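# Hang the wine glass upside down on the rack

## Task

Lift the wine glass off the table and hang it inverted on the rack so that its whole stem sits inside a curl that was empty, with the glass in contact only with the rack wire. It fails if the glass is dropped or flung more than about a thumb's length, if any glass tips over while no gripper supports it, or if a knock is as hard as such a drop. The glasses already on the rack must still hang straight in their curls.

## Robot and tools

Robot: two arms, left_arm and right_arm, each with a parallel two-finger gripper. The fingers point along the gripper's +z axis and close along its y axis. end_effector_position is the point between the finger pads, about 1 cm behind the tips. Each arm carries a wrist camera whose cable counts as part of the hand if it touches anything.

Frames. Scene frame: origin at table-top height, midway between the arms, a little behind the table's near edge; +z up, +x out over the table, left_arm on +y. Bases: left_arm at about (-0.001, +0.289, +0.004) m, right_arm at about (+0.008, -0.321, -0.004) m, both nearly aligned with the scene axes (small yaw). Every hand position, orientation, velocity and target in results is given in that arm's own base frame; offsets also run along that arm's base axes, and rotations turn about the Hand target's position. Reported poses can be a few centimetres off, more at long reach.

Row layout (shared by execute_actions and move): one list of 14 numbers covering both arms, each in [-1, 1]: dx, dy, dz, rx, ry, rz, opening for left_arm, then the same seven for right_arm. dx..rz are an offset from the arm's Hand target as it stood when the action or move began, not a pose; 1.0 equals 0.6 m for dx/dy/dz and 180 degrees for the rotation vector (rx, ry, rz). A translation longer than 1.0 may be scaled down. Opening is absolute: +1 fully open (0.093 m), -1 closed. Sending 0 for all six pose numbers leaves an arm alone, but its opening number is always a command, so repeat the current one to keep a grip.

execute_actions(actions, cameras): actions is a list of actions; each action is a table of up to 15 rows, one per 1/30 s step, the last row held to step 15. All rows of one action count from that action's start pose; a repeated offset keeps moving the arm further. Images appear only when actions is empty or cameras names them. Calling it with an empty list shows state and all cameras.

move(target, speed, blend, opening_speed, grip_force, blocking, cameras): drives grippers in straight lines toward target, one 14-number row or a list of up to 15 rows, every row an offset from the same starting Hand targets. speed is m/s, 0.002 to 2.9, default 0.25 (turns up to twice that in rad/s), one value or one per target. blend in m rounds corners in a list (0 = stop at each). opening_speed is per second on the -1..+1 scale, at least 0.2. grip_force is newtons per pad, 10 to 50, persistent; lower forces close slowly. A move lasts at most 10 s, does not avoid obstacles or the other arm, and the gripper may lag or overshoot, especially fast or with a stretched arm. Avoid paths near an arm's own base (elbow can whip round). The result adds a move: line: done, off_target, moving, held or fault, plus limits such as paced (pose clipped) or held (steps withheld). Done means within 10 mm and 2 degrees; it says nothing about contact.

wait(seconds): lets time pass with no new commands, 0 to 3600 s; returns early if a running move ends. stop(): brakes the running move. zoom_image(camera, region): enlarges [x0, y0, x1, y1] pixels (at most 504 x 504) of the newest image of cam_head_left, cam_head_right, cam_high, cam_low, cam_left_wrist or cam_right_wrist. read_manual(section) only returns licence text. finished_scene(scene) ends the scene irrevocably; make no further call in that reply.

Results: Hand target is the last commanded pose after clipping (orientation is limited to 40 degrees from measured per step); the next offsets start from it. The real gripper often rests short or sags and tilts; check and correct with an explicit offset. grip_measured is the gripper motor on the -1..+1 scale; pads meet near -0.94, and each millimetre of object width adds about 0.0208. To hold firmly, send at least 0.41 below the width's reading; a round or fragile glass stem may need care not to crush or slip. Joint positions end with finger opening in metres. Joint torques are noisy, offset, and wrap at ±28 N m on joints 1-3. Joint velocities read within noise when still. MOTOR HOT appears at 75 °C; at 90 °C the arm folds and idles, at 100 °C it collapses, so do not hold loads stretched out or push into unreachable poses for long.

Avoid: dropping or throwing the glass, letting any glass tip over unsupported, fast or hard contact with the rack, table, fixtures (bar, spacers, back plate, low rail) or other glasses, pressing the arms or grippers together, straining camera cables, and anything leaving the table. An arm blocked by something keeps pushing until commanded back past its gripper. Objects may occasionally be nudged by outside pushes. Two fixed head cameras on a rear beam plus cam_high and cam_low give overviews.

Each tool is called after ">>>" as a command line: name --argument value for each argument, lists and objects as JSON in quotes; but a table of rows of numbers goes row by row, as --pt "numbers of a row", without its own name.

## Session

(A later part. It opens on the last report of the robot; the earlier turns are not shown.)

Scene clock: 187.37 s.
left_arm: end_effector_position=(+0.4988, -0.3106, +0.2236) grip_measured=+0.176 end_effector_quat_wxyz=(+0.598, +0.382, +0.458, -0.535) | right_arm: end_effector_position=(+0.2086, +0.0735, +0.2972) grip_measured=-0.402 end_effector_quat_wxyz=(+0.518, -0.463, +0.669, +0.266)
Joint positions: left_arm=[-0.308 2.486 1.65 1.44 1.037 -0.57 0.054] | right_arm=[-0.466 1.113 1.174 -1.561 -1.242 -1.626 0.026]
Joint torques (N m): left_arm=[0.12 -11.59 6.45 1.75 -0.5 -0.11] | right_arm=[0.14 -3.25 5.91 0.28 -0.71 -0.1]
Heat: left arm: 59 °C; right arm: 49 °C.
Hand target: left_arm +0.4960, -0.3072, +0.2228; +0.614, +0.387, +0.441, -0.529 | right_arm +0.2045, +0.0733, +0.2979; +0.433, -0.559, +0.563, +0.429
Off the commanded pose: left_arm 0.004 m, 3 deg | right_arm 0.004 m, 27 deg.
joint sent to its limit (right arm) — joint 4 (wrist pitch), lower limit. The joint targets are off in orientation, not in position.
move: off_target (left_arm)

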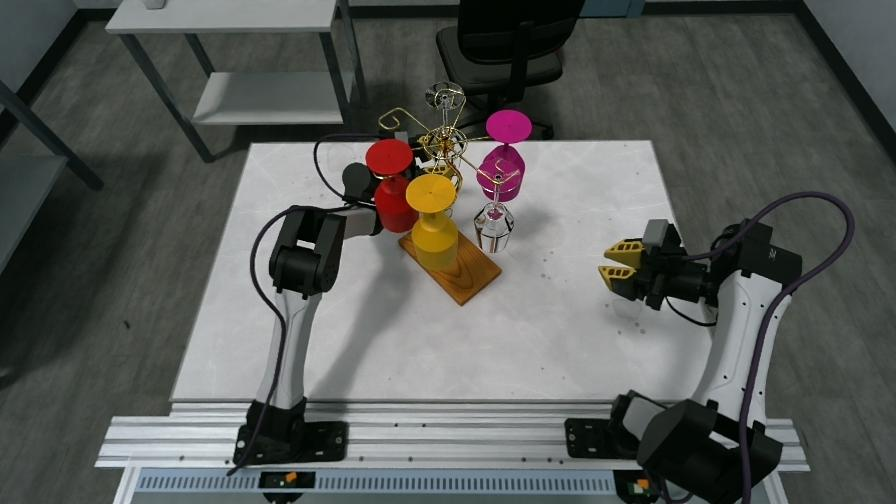

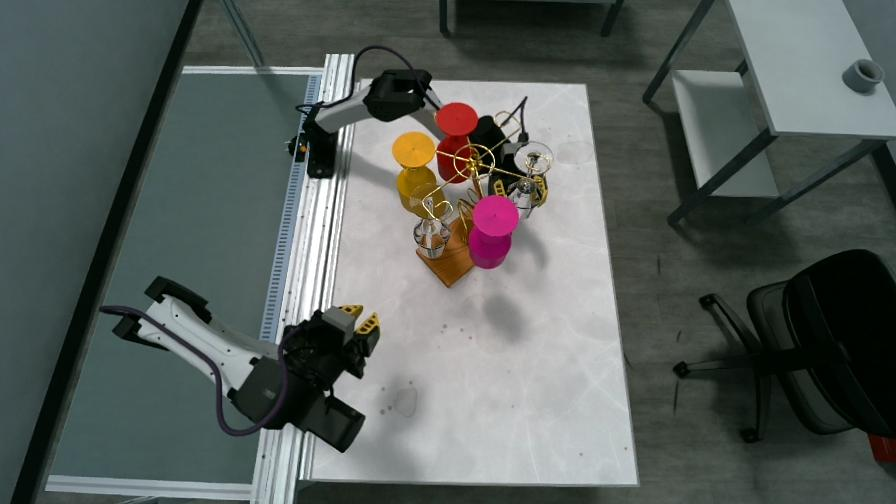

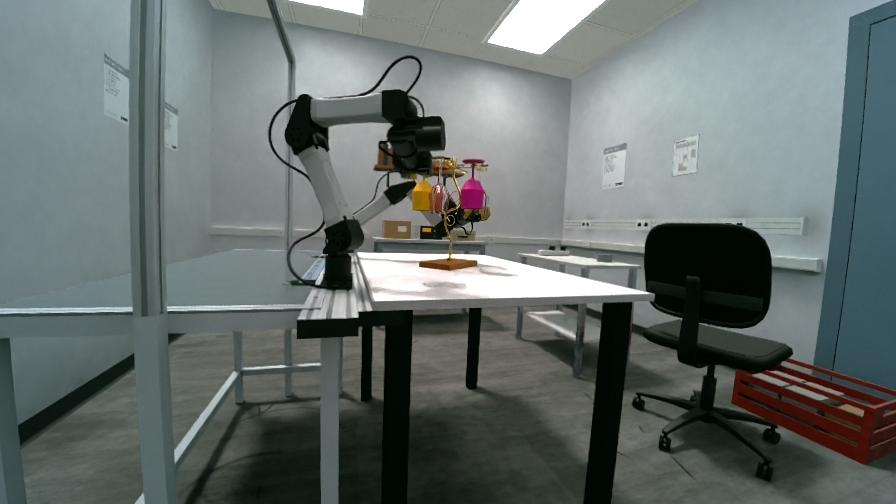

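>>> move --target '[0.006,-0.002,-0.026,0,0,0,-0.25,0,0,0,0,0,0,-0.4]' --speed 0.04 --cameras '["cam_head_left","cam_high","cam_low"]'

>>> zoom_image --camera "cam_low" --region '[430, 140, 500, 210]'

>>> zoom_image --camera "cam_high" --region '[480, 110, 560, 190]'

>>> zoom_image --camera "cam_head_left" --region '[410, 70, 490, 150]'

Scene clock: 188.30 s.
left_arm: end_effector_position=(+0.5012, -0.3106, +0.2158) grip_measured=+0.176 end_effector_quat_wxyz=(+0.598, +0.377, +0.462, -0.535) | right_arm: end_effector_position=(+0.2086, +0.0735, +0.2972) grip_measured=-0.402 end_effector_quat_wxyz=(+0.518, -0.463, +0.669, +0.266)
Joint positions: left_arm=[-0.308 2.502 1.649 1.446 1.028 -0.568 0.054] | right_arm=[-0.466 1.113 1.174 -1.561 -1.242 -1.626 0.026]
Joint torques (N m): left_arm=[0.01 -9.37 8.09 1.92 -0.37 -0.07] | right_arm=[0.17 -3.23 5.86 0.29 -0.71 -0.11]
Heat: left arm: 59 °C; right arm: 49 °C.
Hand target: left_arm +0.4996, -0.3084, +0.2072; +0.614, +0.387, +0.441, -0.529 | right_arm +0.2045, +0.0733, +0.2979; +0.433, -0.559, +0.563, +0.429
Off the commanded pose: left_arm 0.009 m, 3 deg | right_arm 0.004 m, 27 deg.
joint sent to its limit (right arm) — joint 4 (wrist pitch), lower limit. The joint targets are off in orientation, not in position.
move: off_target (left_arm)

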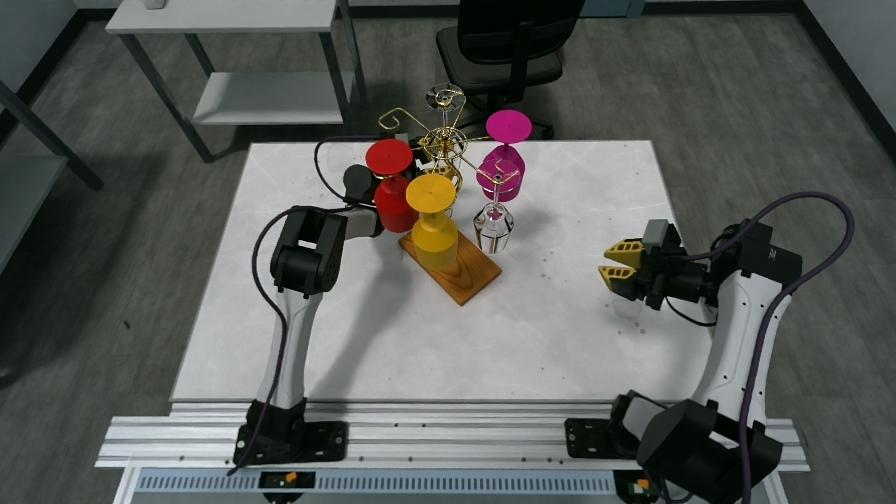

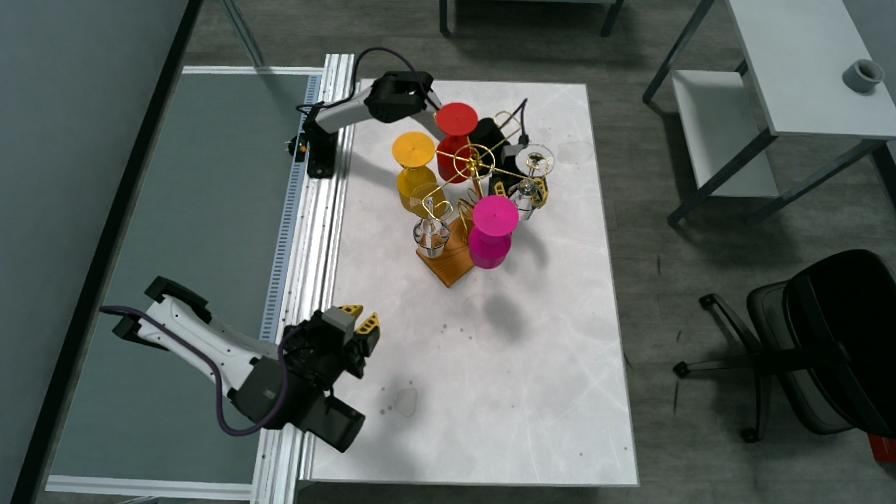

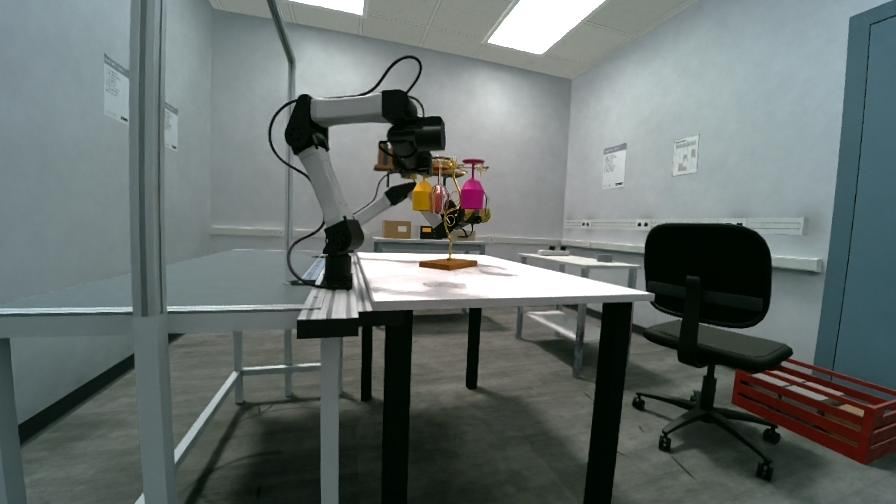

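Scaled by 7.200 from the camera's image (finer frame: 1280x720).

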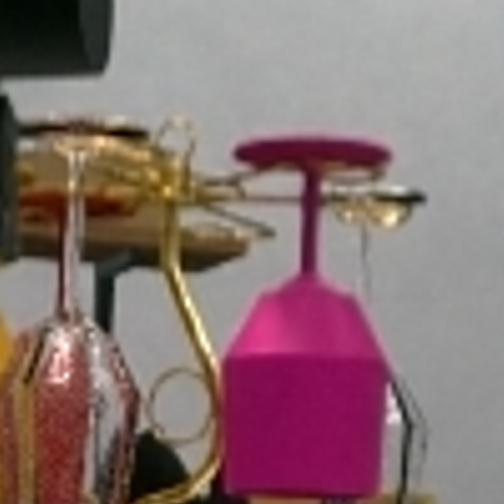

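Scaled by 6.300 from the camera's image (finer frame: 1280x720).

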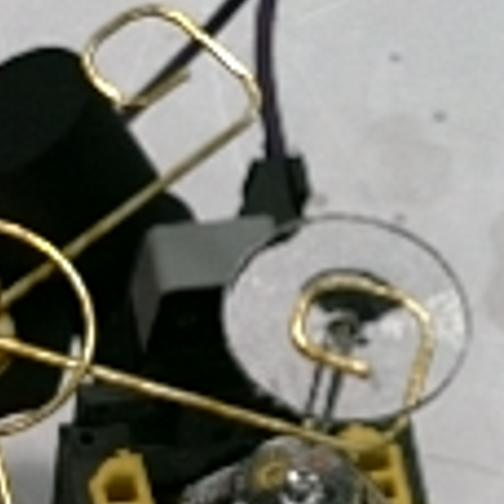

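Scaled by 6.300 from the camera's image (finer frame: 1280x720).

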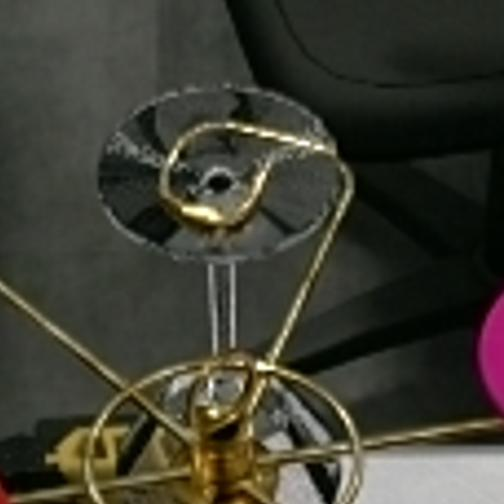

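>>> move --target '[0,0,-0.018,0,0,0,-0.25,0,0,0,0,0,0,-0.4]' --speed 0.03 --cameras '["cam_head_left","cam_low"]'

>>> zoom_image --camera "cam_low" --region '[430, 140, 500, 210]'

>>> zoom_image --camera "cam_head_left" --region '[410, 70, 490, 150]'

Scene clock: 189.20 s.
left_arm: end_effector_position=(+0.5038, -0.3107, +0.2157) grip_measured=+0.176 end_effector_quat_wxyz=(+0.604, +0.377, +0.458, -0.531) | right_arm: end_effector_position=(+0.2086, +0.0735, +0.2972) grip_measured=-0.402 end_effector_quat_wxyz=(+0.518, -0.463, +0.669, +0.266)
Joint positions: left_arm=[-0.308 2.513 1.664 1.448 1.021 -0.559 0.054] | right_arm=[-0.466 1.113 1.174 -1.561 -1.242 -1.626 0.026]
Joint torques (N m): left_arm=[-0.02 -8.25 6.71 2.05 -0.29 -0.13] | right_arm=[0.28 -3.28 5.91 0.26 -0.7 -0.1]
Heat: left arm: 59 °C; right arm: 49 °C.
Hand target: left_arm +0.4996, -0.3084, +0.1965; +0.614, +0.387, +0.441, -0.529 | right_arm +0.2045, +0.0733, +0.2979; +0.433, -0.559, +0.563, +0.429
Off the commanded pose: left_arm 0.020 m, 3 deg | right_arm 0.004 m, 27 deg.
joint sent to its limit (right arm) — joint 4 (wrist pitch), lower limit. The joint targets are off in orientation, not in position.
move: off_target (left_arm)

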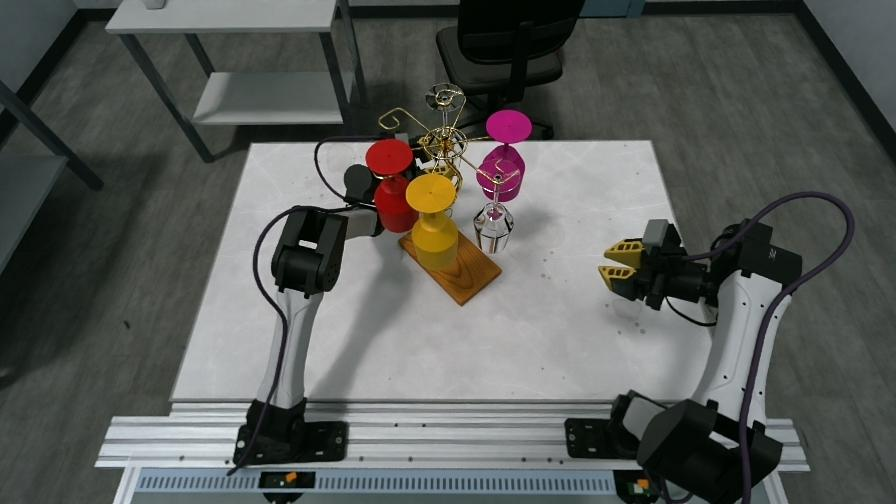

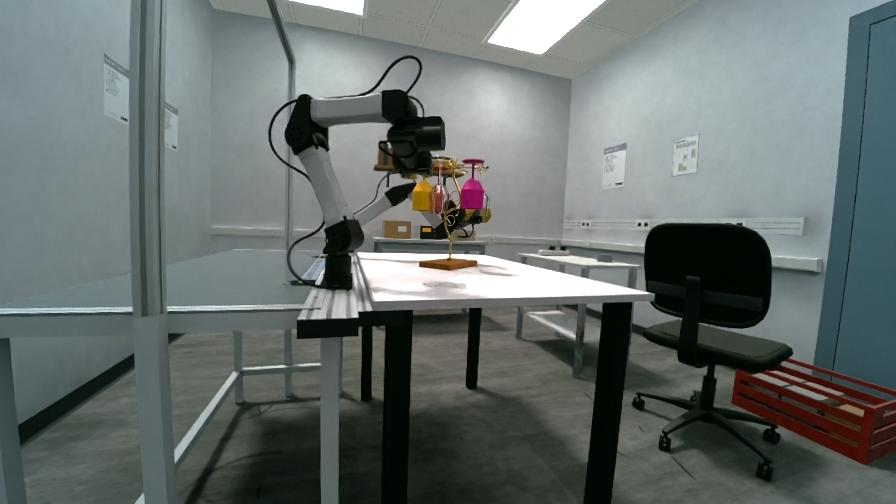

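Scaled by 7.200 from the camera's image (finer frame: 1280x720).

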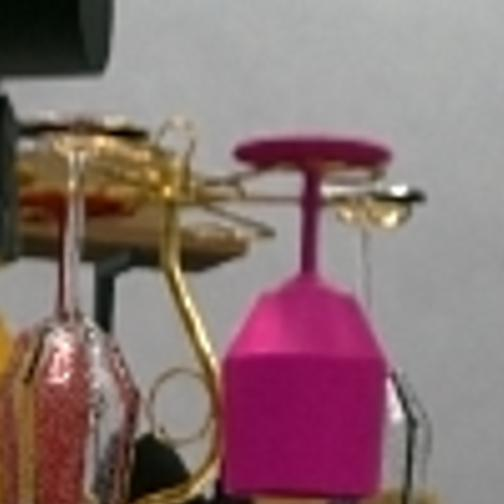

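Scaled by 6.300 from the camera's image (finer frame: 1280x720).

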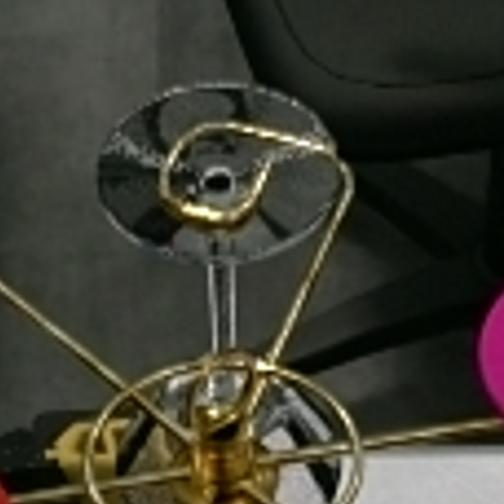

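>>> move --target '[0.004,-0.004,0.024,0,0,0,0.6,0,0,0,0,0,0,-0.4]' --opening_speed 0.25 --speed 0.03 --cameras '["cam_head_left","cam_low","cam_left_wrist"]'

>>> zoom_image --camera "cam_low" --region '[430, 140, 500, 210]'

>>> zoom_image --camera "cam_head_left" --region '[360, 70, 490, 200]'

Scene clock: 198.70 s.
left_arm: end_effector_position=(+0.5054, -0.3112, +0.2106) grip_measured=+0.597 end_effector_quat_wxyz=(+0.602, +0.376, +0.462, -0.532) | right_arm: end_effector_position=(+0.2086, +0.0735, +0.2972) grip_measured=-0.402 end_effector_quat_wxyz=(+0.518, -0.463, +0.669, +0.266)
Joint positions: left_arm=[-0.308 2.524 1.668 1.444 1.02 -0.557 0.074] | right_arm=[-0.466 1.113 1.174 -1.561 -1.242 -1.626 0.026]
Joint torques (N m): left_arm=[-0.4 -10.89 8.34 1.78 -0.3 -0.18] | right_arm=[0.1 -3.3 5.85 0.27 -0.71 -0.1]
Heat: left arm: 61 °C; right arm: 49 °C.
Hand target: left_arm +0.5020, -0.3108, +0.2107; +0.613, +0.387, +0.441, -0.529 | right_arm +0.2045, +0.0733, +0.2979; +0.433, -0.559, +0.563, +0.429
Off the commanded pose: left_arm 0.003 m, 3 deg | right_arm 0.004 m, 27 deg.
joint sent to its limit (right arm) — joint 4 (wrist pitch), lower limit. The joint targets are off in orientation, not in position.
move: off_target (left_arm)

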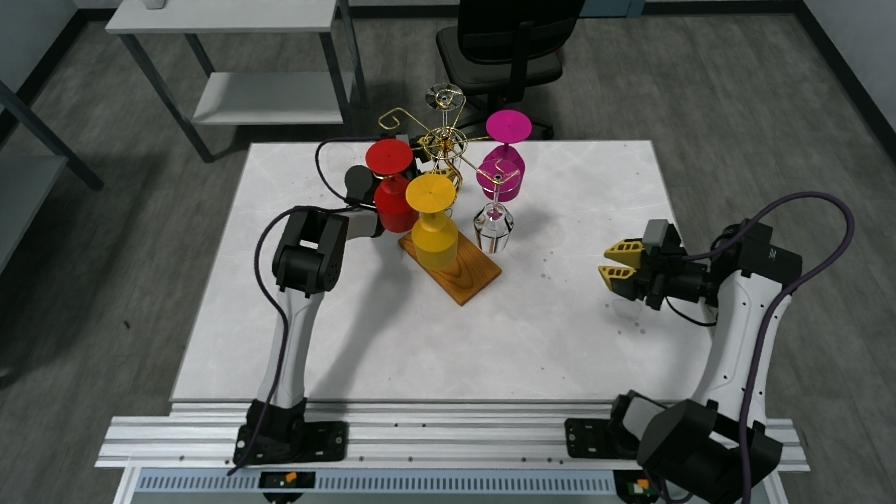

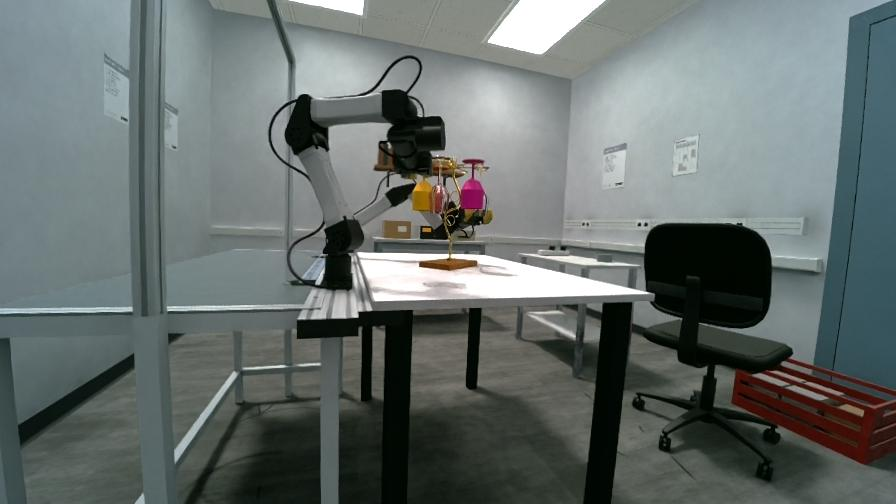

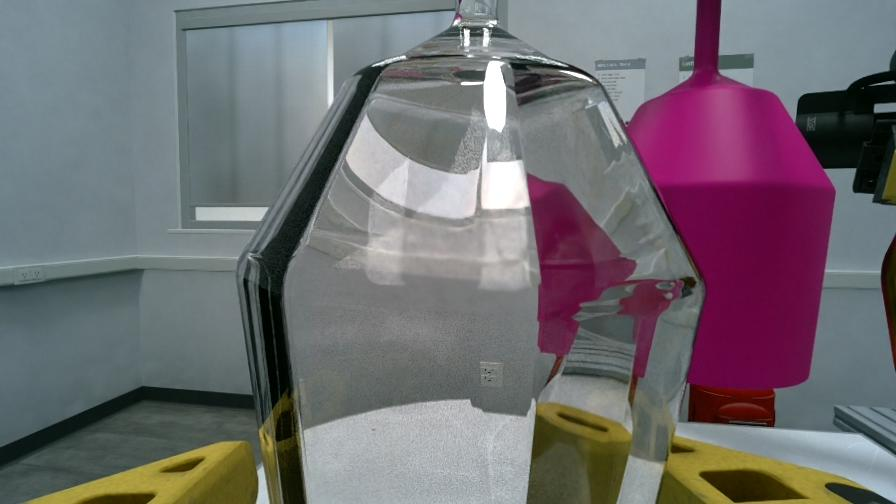

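Scaled by 7.200 from the camera's image (finer frame: 1280x720).

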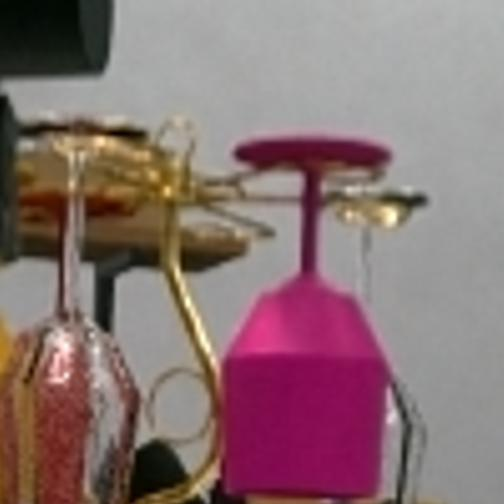

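Scaled by 3.877 from the camera's image (finer frame: 1280x720).

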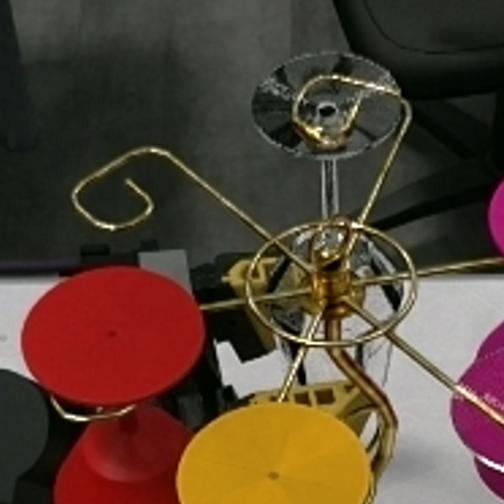

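>>> move --pt "0.003 0 0 0 0 0 0.95 0 0 0 0 0 0 -0.4" --pt "-0.02 0.17 -0.05 0 0 0 0.95 0 0 0 0 0 0 -0.4" --pt "-0.02 0.4 -0.05 0 0 0.08 0.95 0 0 0 0 0 0 -0.4" --speed 0.1 --cameras '["cam_head_left","cam_low","cam_high","cam_left_wrist"]'

>>> zoom_image --camera "cam_low" --region '[400, 140, 510, 230]'

>>> zoom_image --camera "cam_head_left" --region '[350, 70, 550, 270]'

>>> zoom_image --camera "cam_high" --region '[420, 80, 570, 230]'

Scene clock: 203.17 s.
left_arm: end_effector_position=(+0.4997, -0.0723, +0.1588) grip_measured=+0.948 end_effector_quat_wxyz=(+0.603, +0.311, +0.594, -0.432) | right_arm: end_effector_position=(+0.2086, +0.0735, +0.2972) grip_measured=-0.402 end_effector_quat_wxyz=(+0.518, -0.463, +0.669, +0.266)
Joint positions: left_arm=[0.18 2.309 1.205 1.447 1.267 -0.468 0.091] | right_arm=[-0.466 1.113 1.174 -1.561 -1.242 -1.626 0.026]
Joint torques (N m): left_arm=[0.31 -12.88 5.09 2.37 -0.16 -0.03] | right_arm=[0.2 -3.28 5.91 0.27 -0.71 -0.1]
Heat: left arm: 62 °C; right arm: 48 °C.
Hand target: left_arm +0.4900, -0.0708, +0.1808; +0.675, +0.329, +0.486, -0.448 | right_arm +0.2045, +0.0733, +0.2979; +0.433, -0.559, +0.563, +0.429
Off the commanded pose: left_arm 0.024 m, 15 deg | right_arm 0.004 m, 27 deg.
joint sent to its limit (left arm) — joint 4 (wrist pitch), upper limit. The joint targets are off in orientation, not in position.
joint sent to its limit (right arm) — joint 4 (wrist pitch), lower limit. The joint targets are off in orientation, not in position.
move: off_target (left_arm)
Images, in order (width x height): cam_head_left 896x504, cam_high 896x504, cam_low 896x504, cam_left_wrist 896x504.

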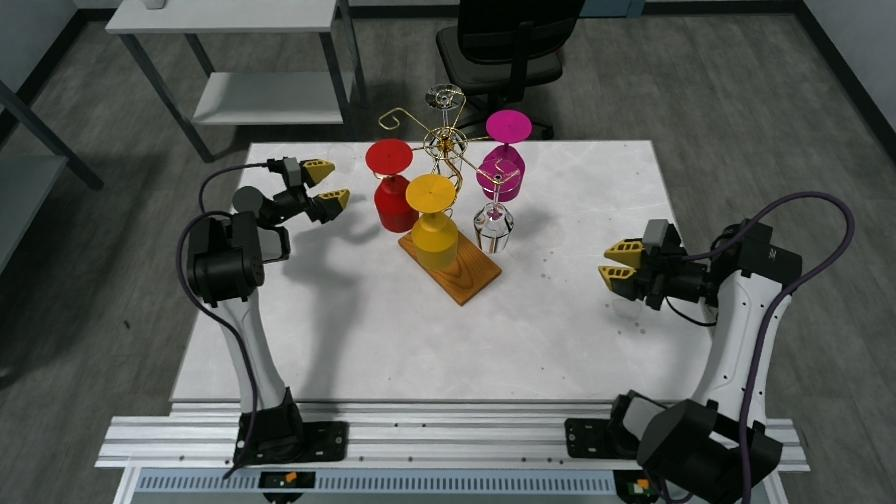

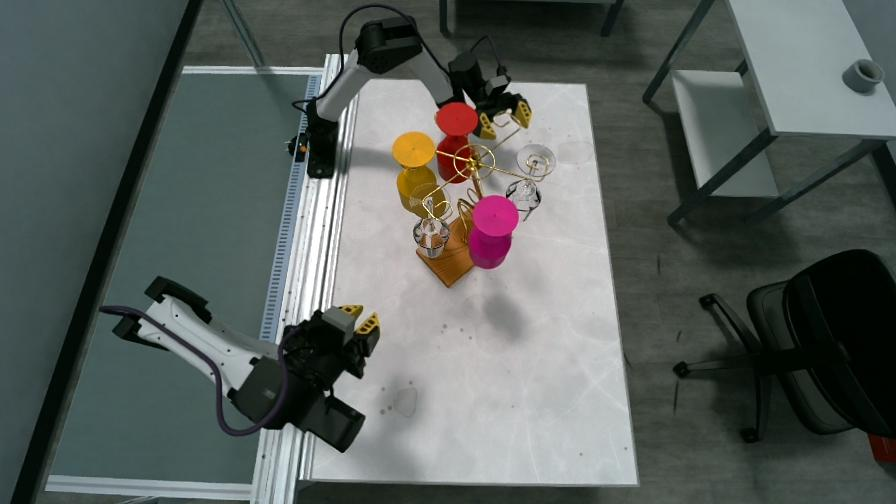

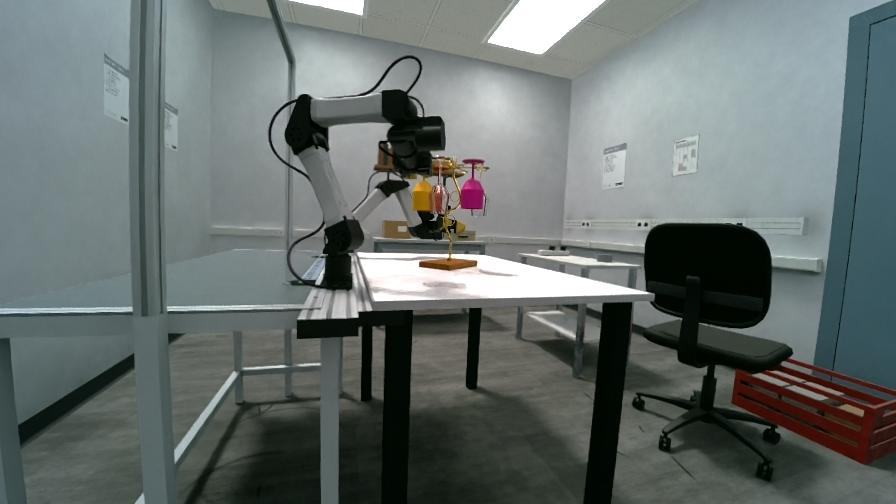

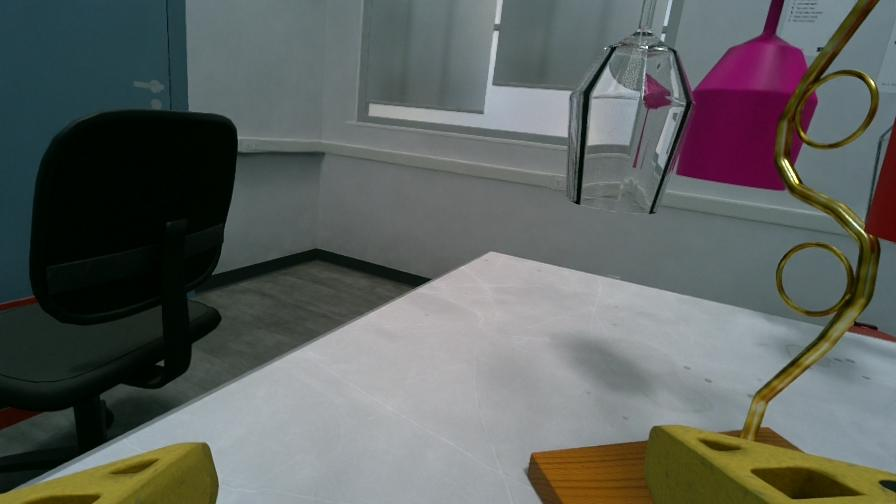

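Scaled by 4.582 from the camera's image (finer frame: 1280x720).

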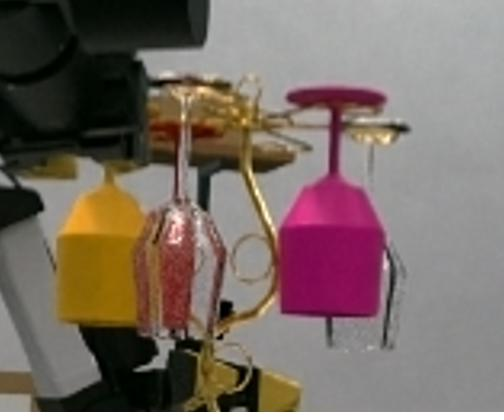

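Scaled by 2.520 from the camera's image (finer frame: 1280x720).

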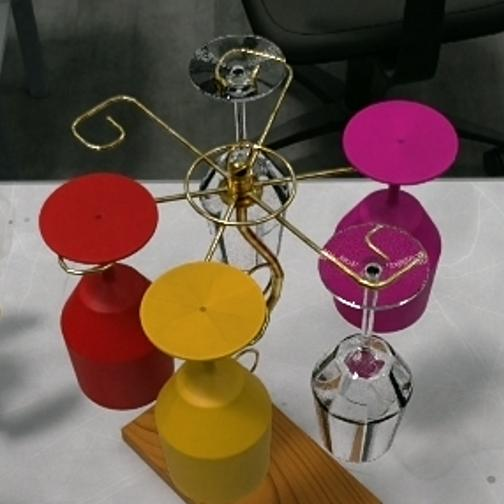

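Scaled by 3.360 from the camera's image (finer frame: 1280x720).

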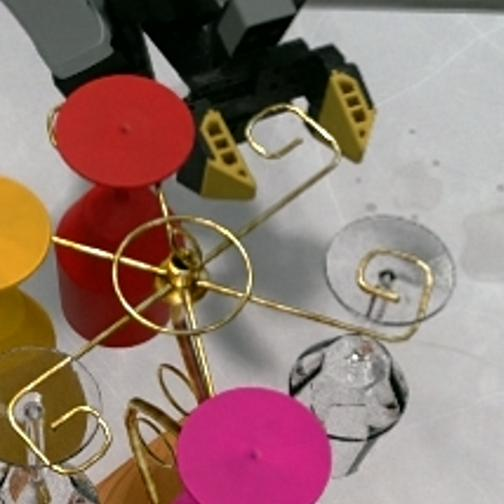

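>>> finished_scene --scene 2

The scene is finished: the task was done.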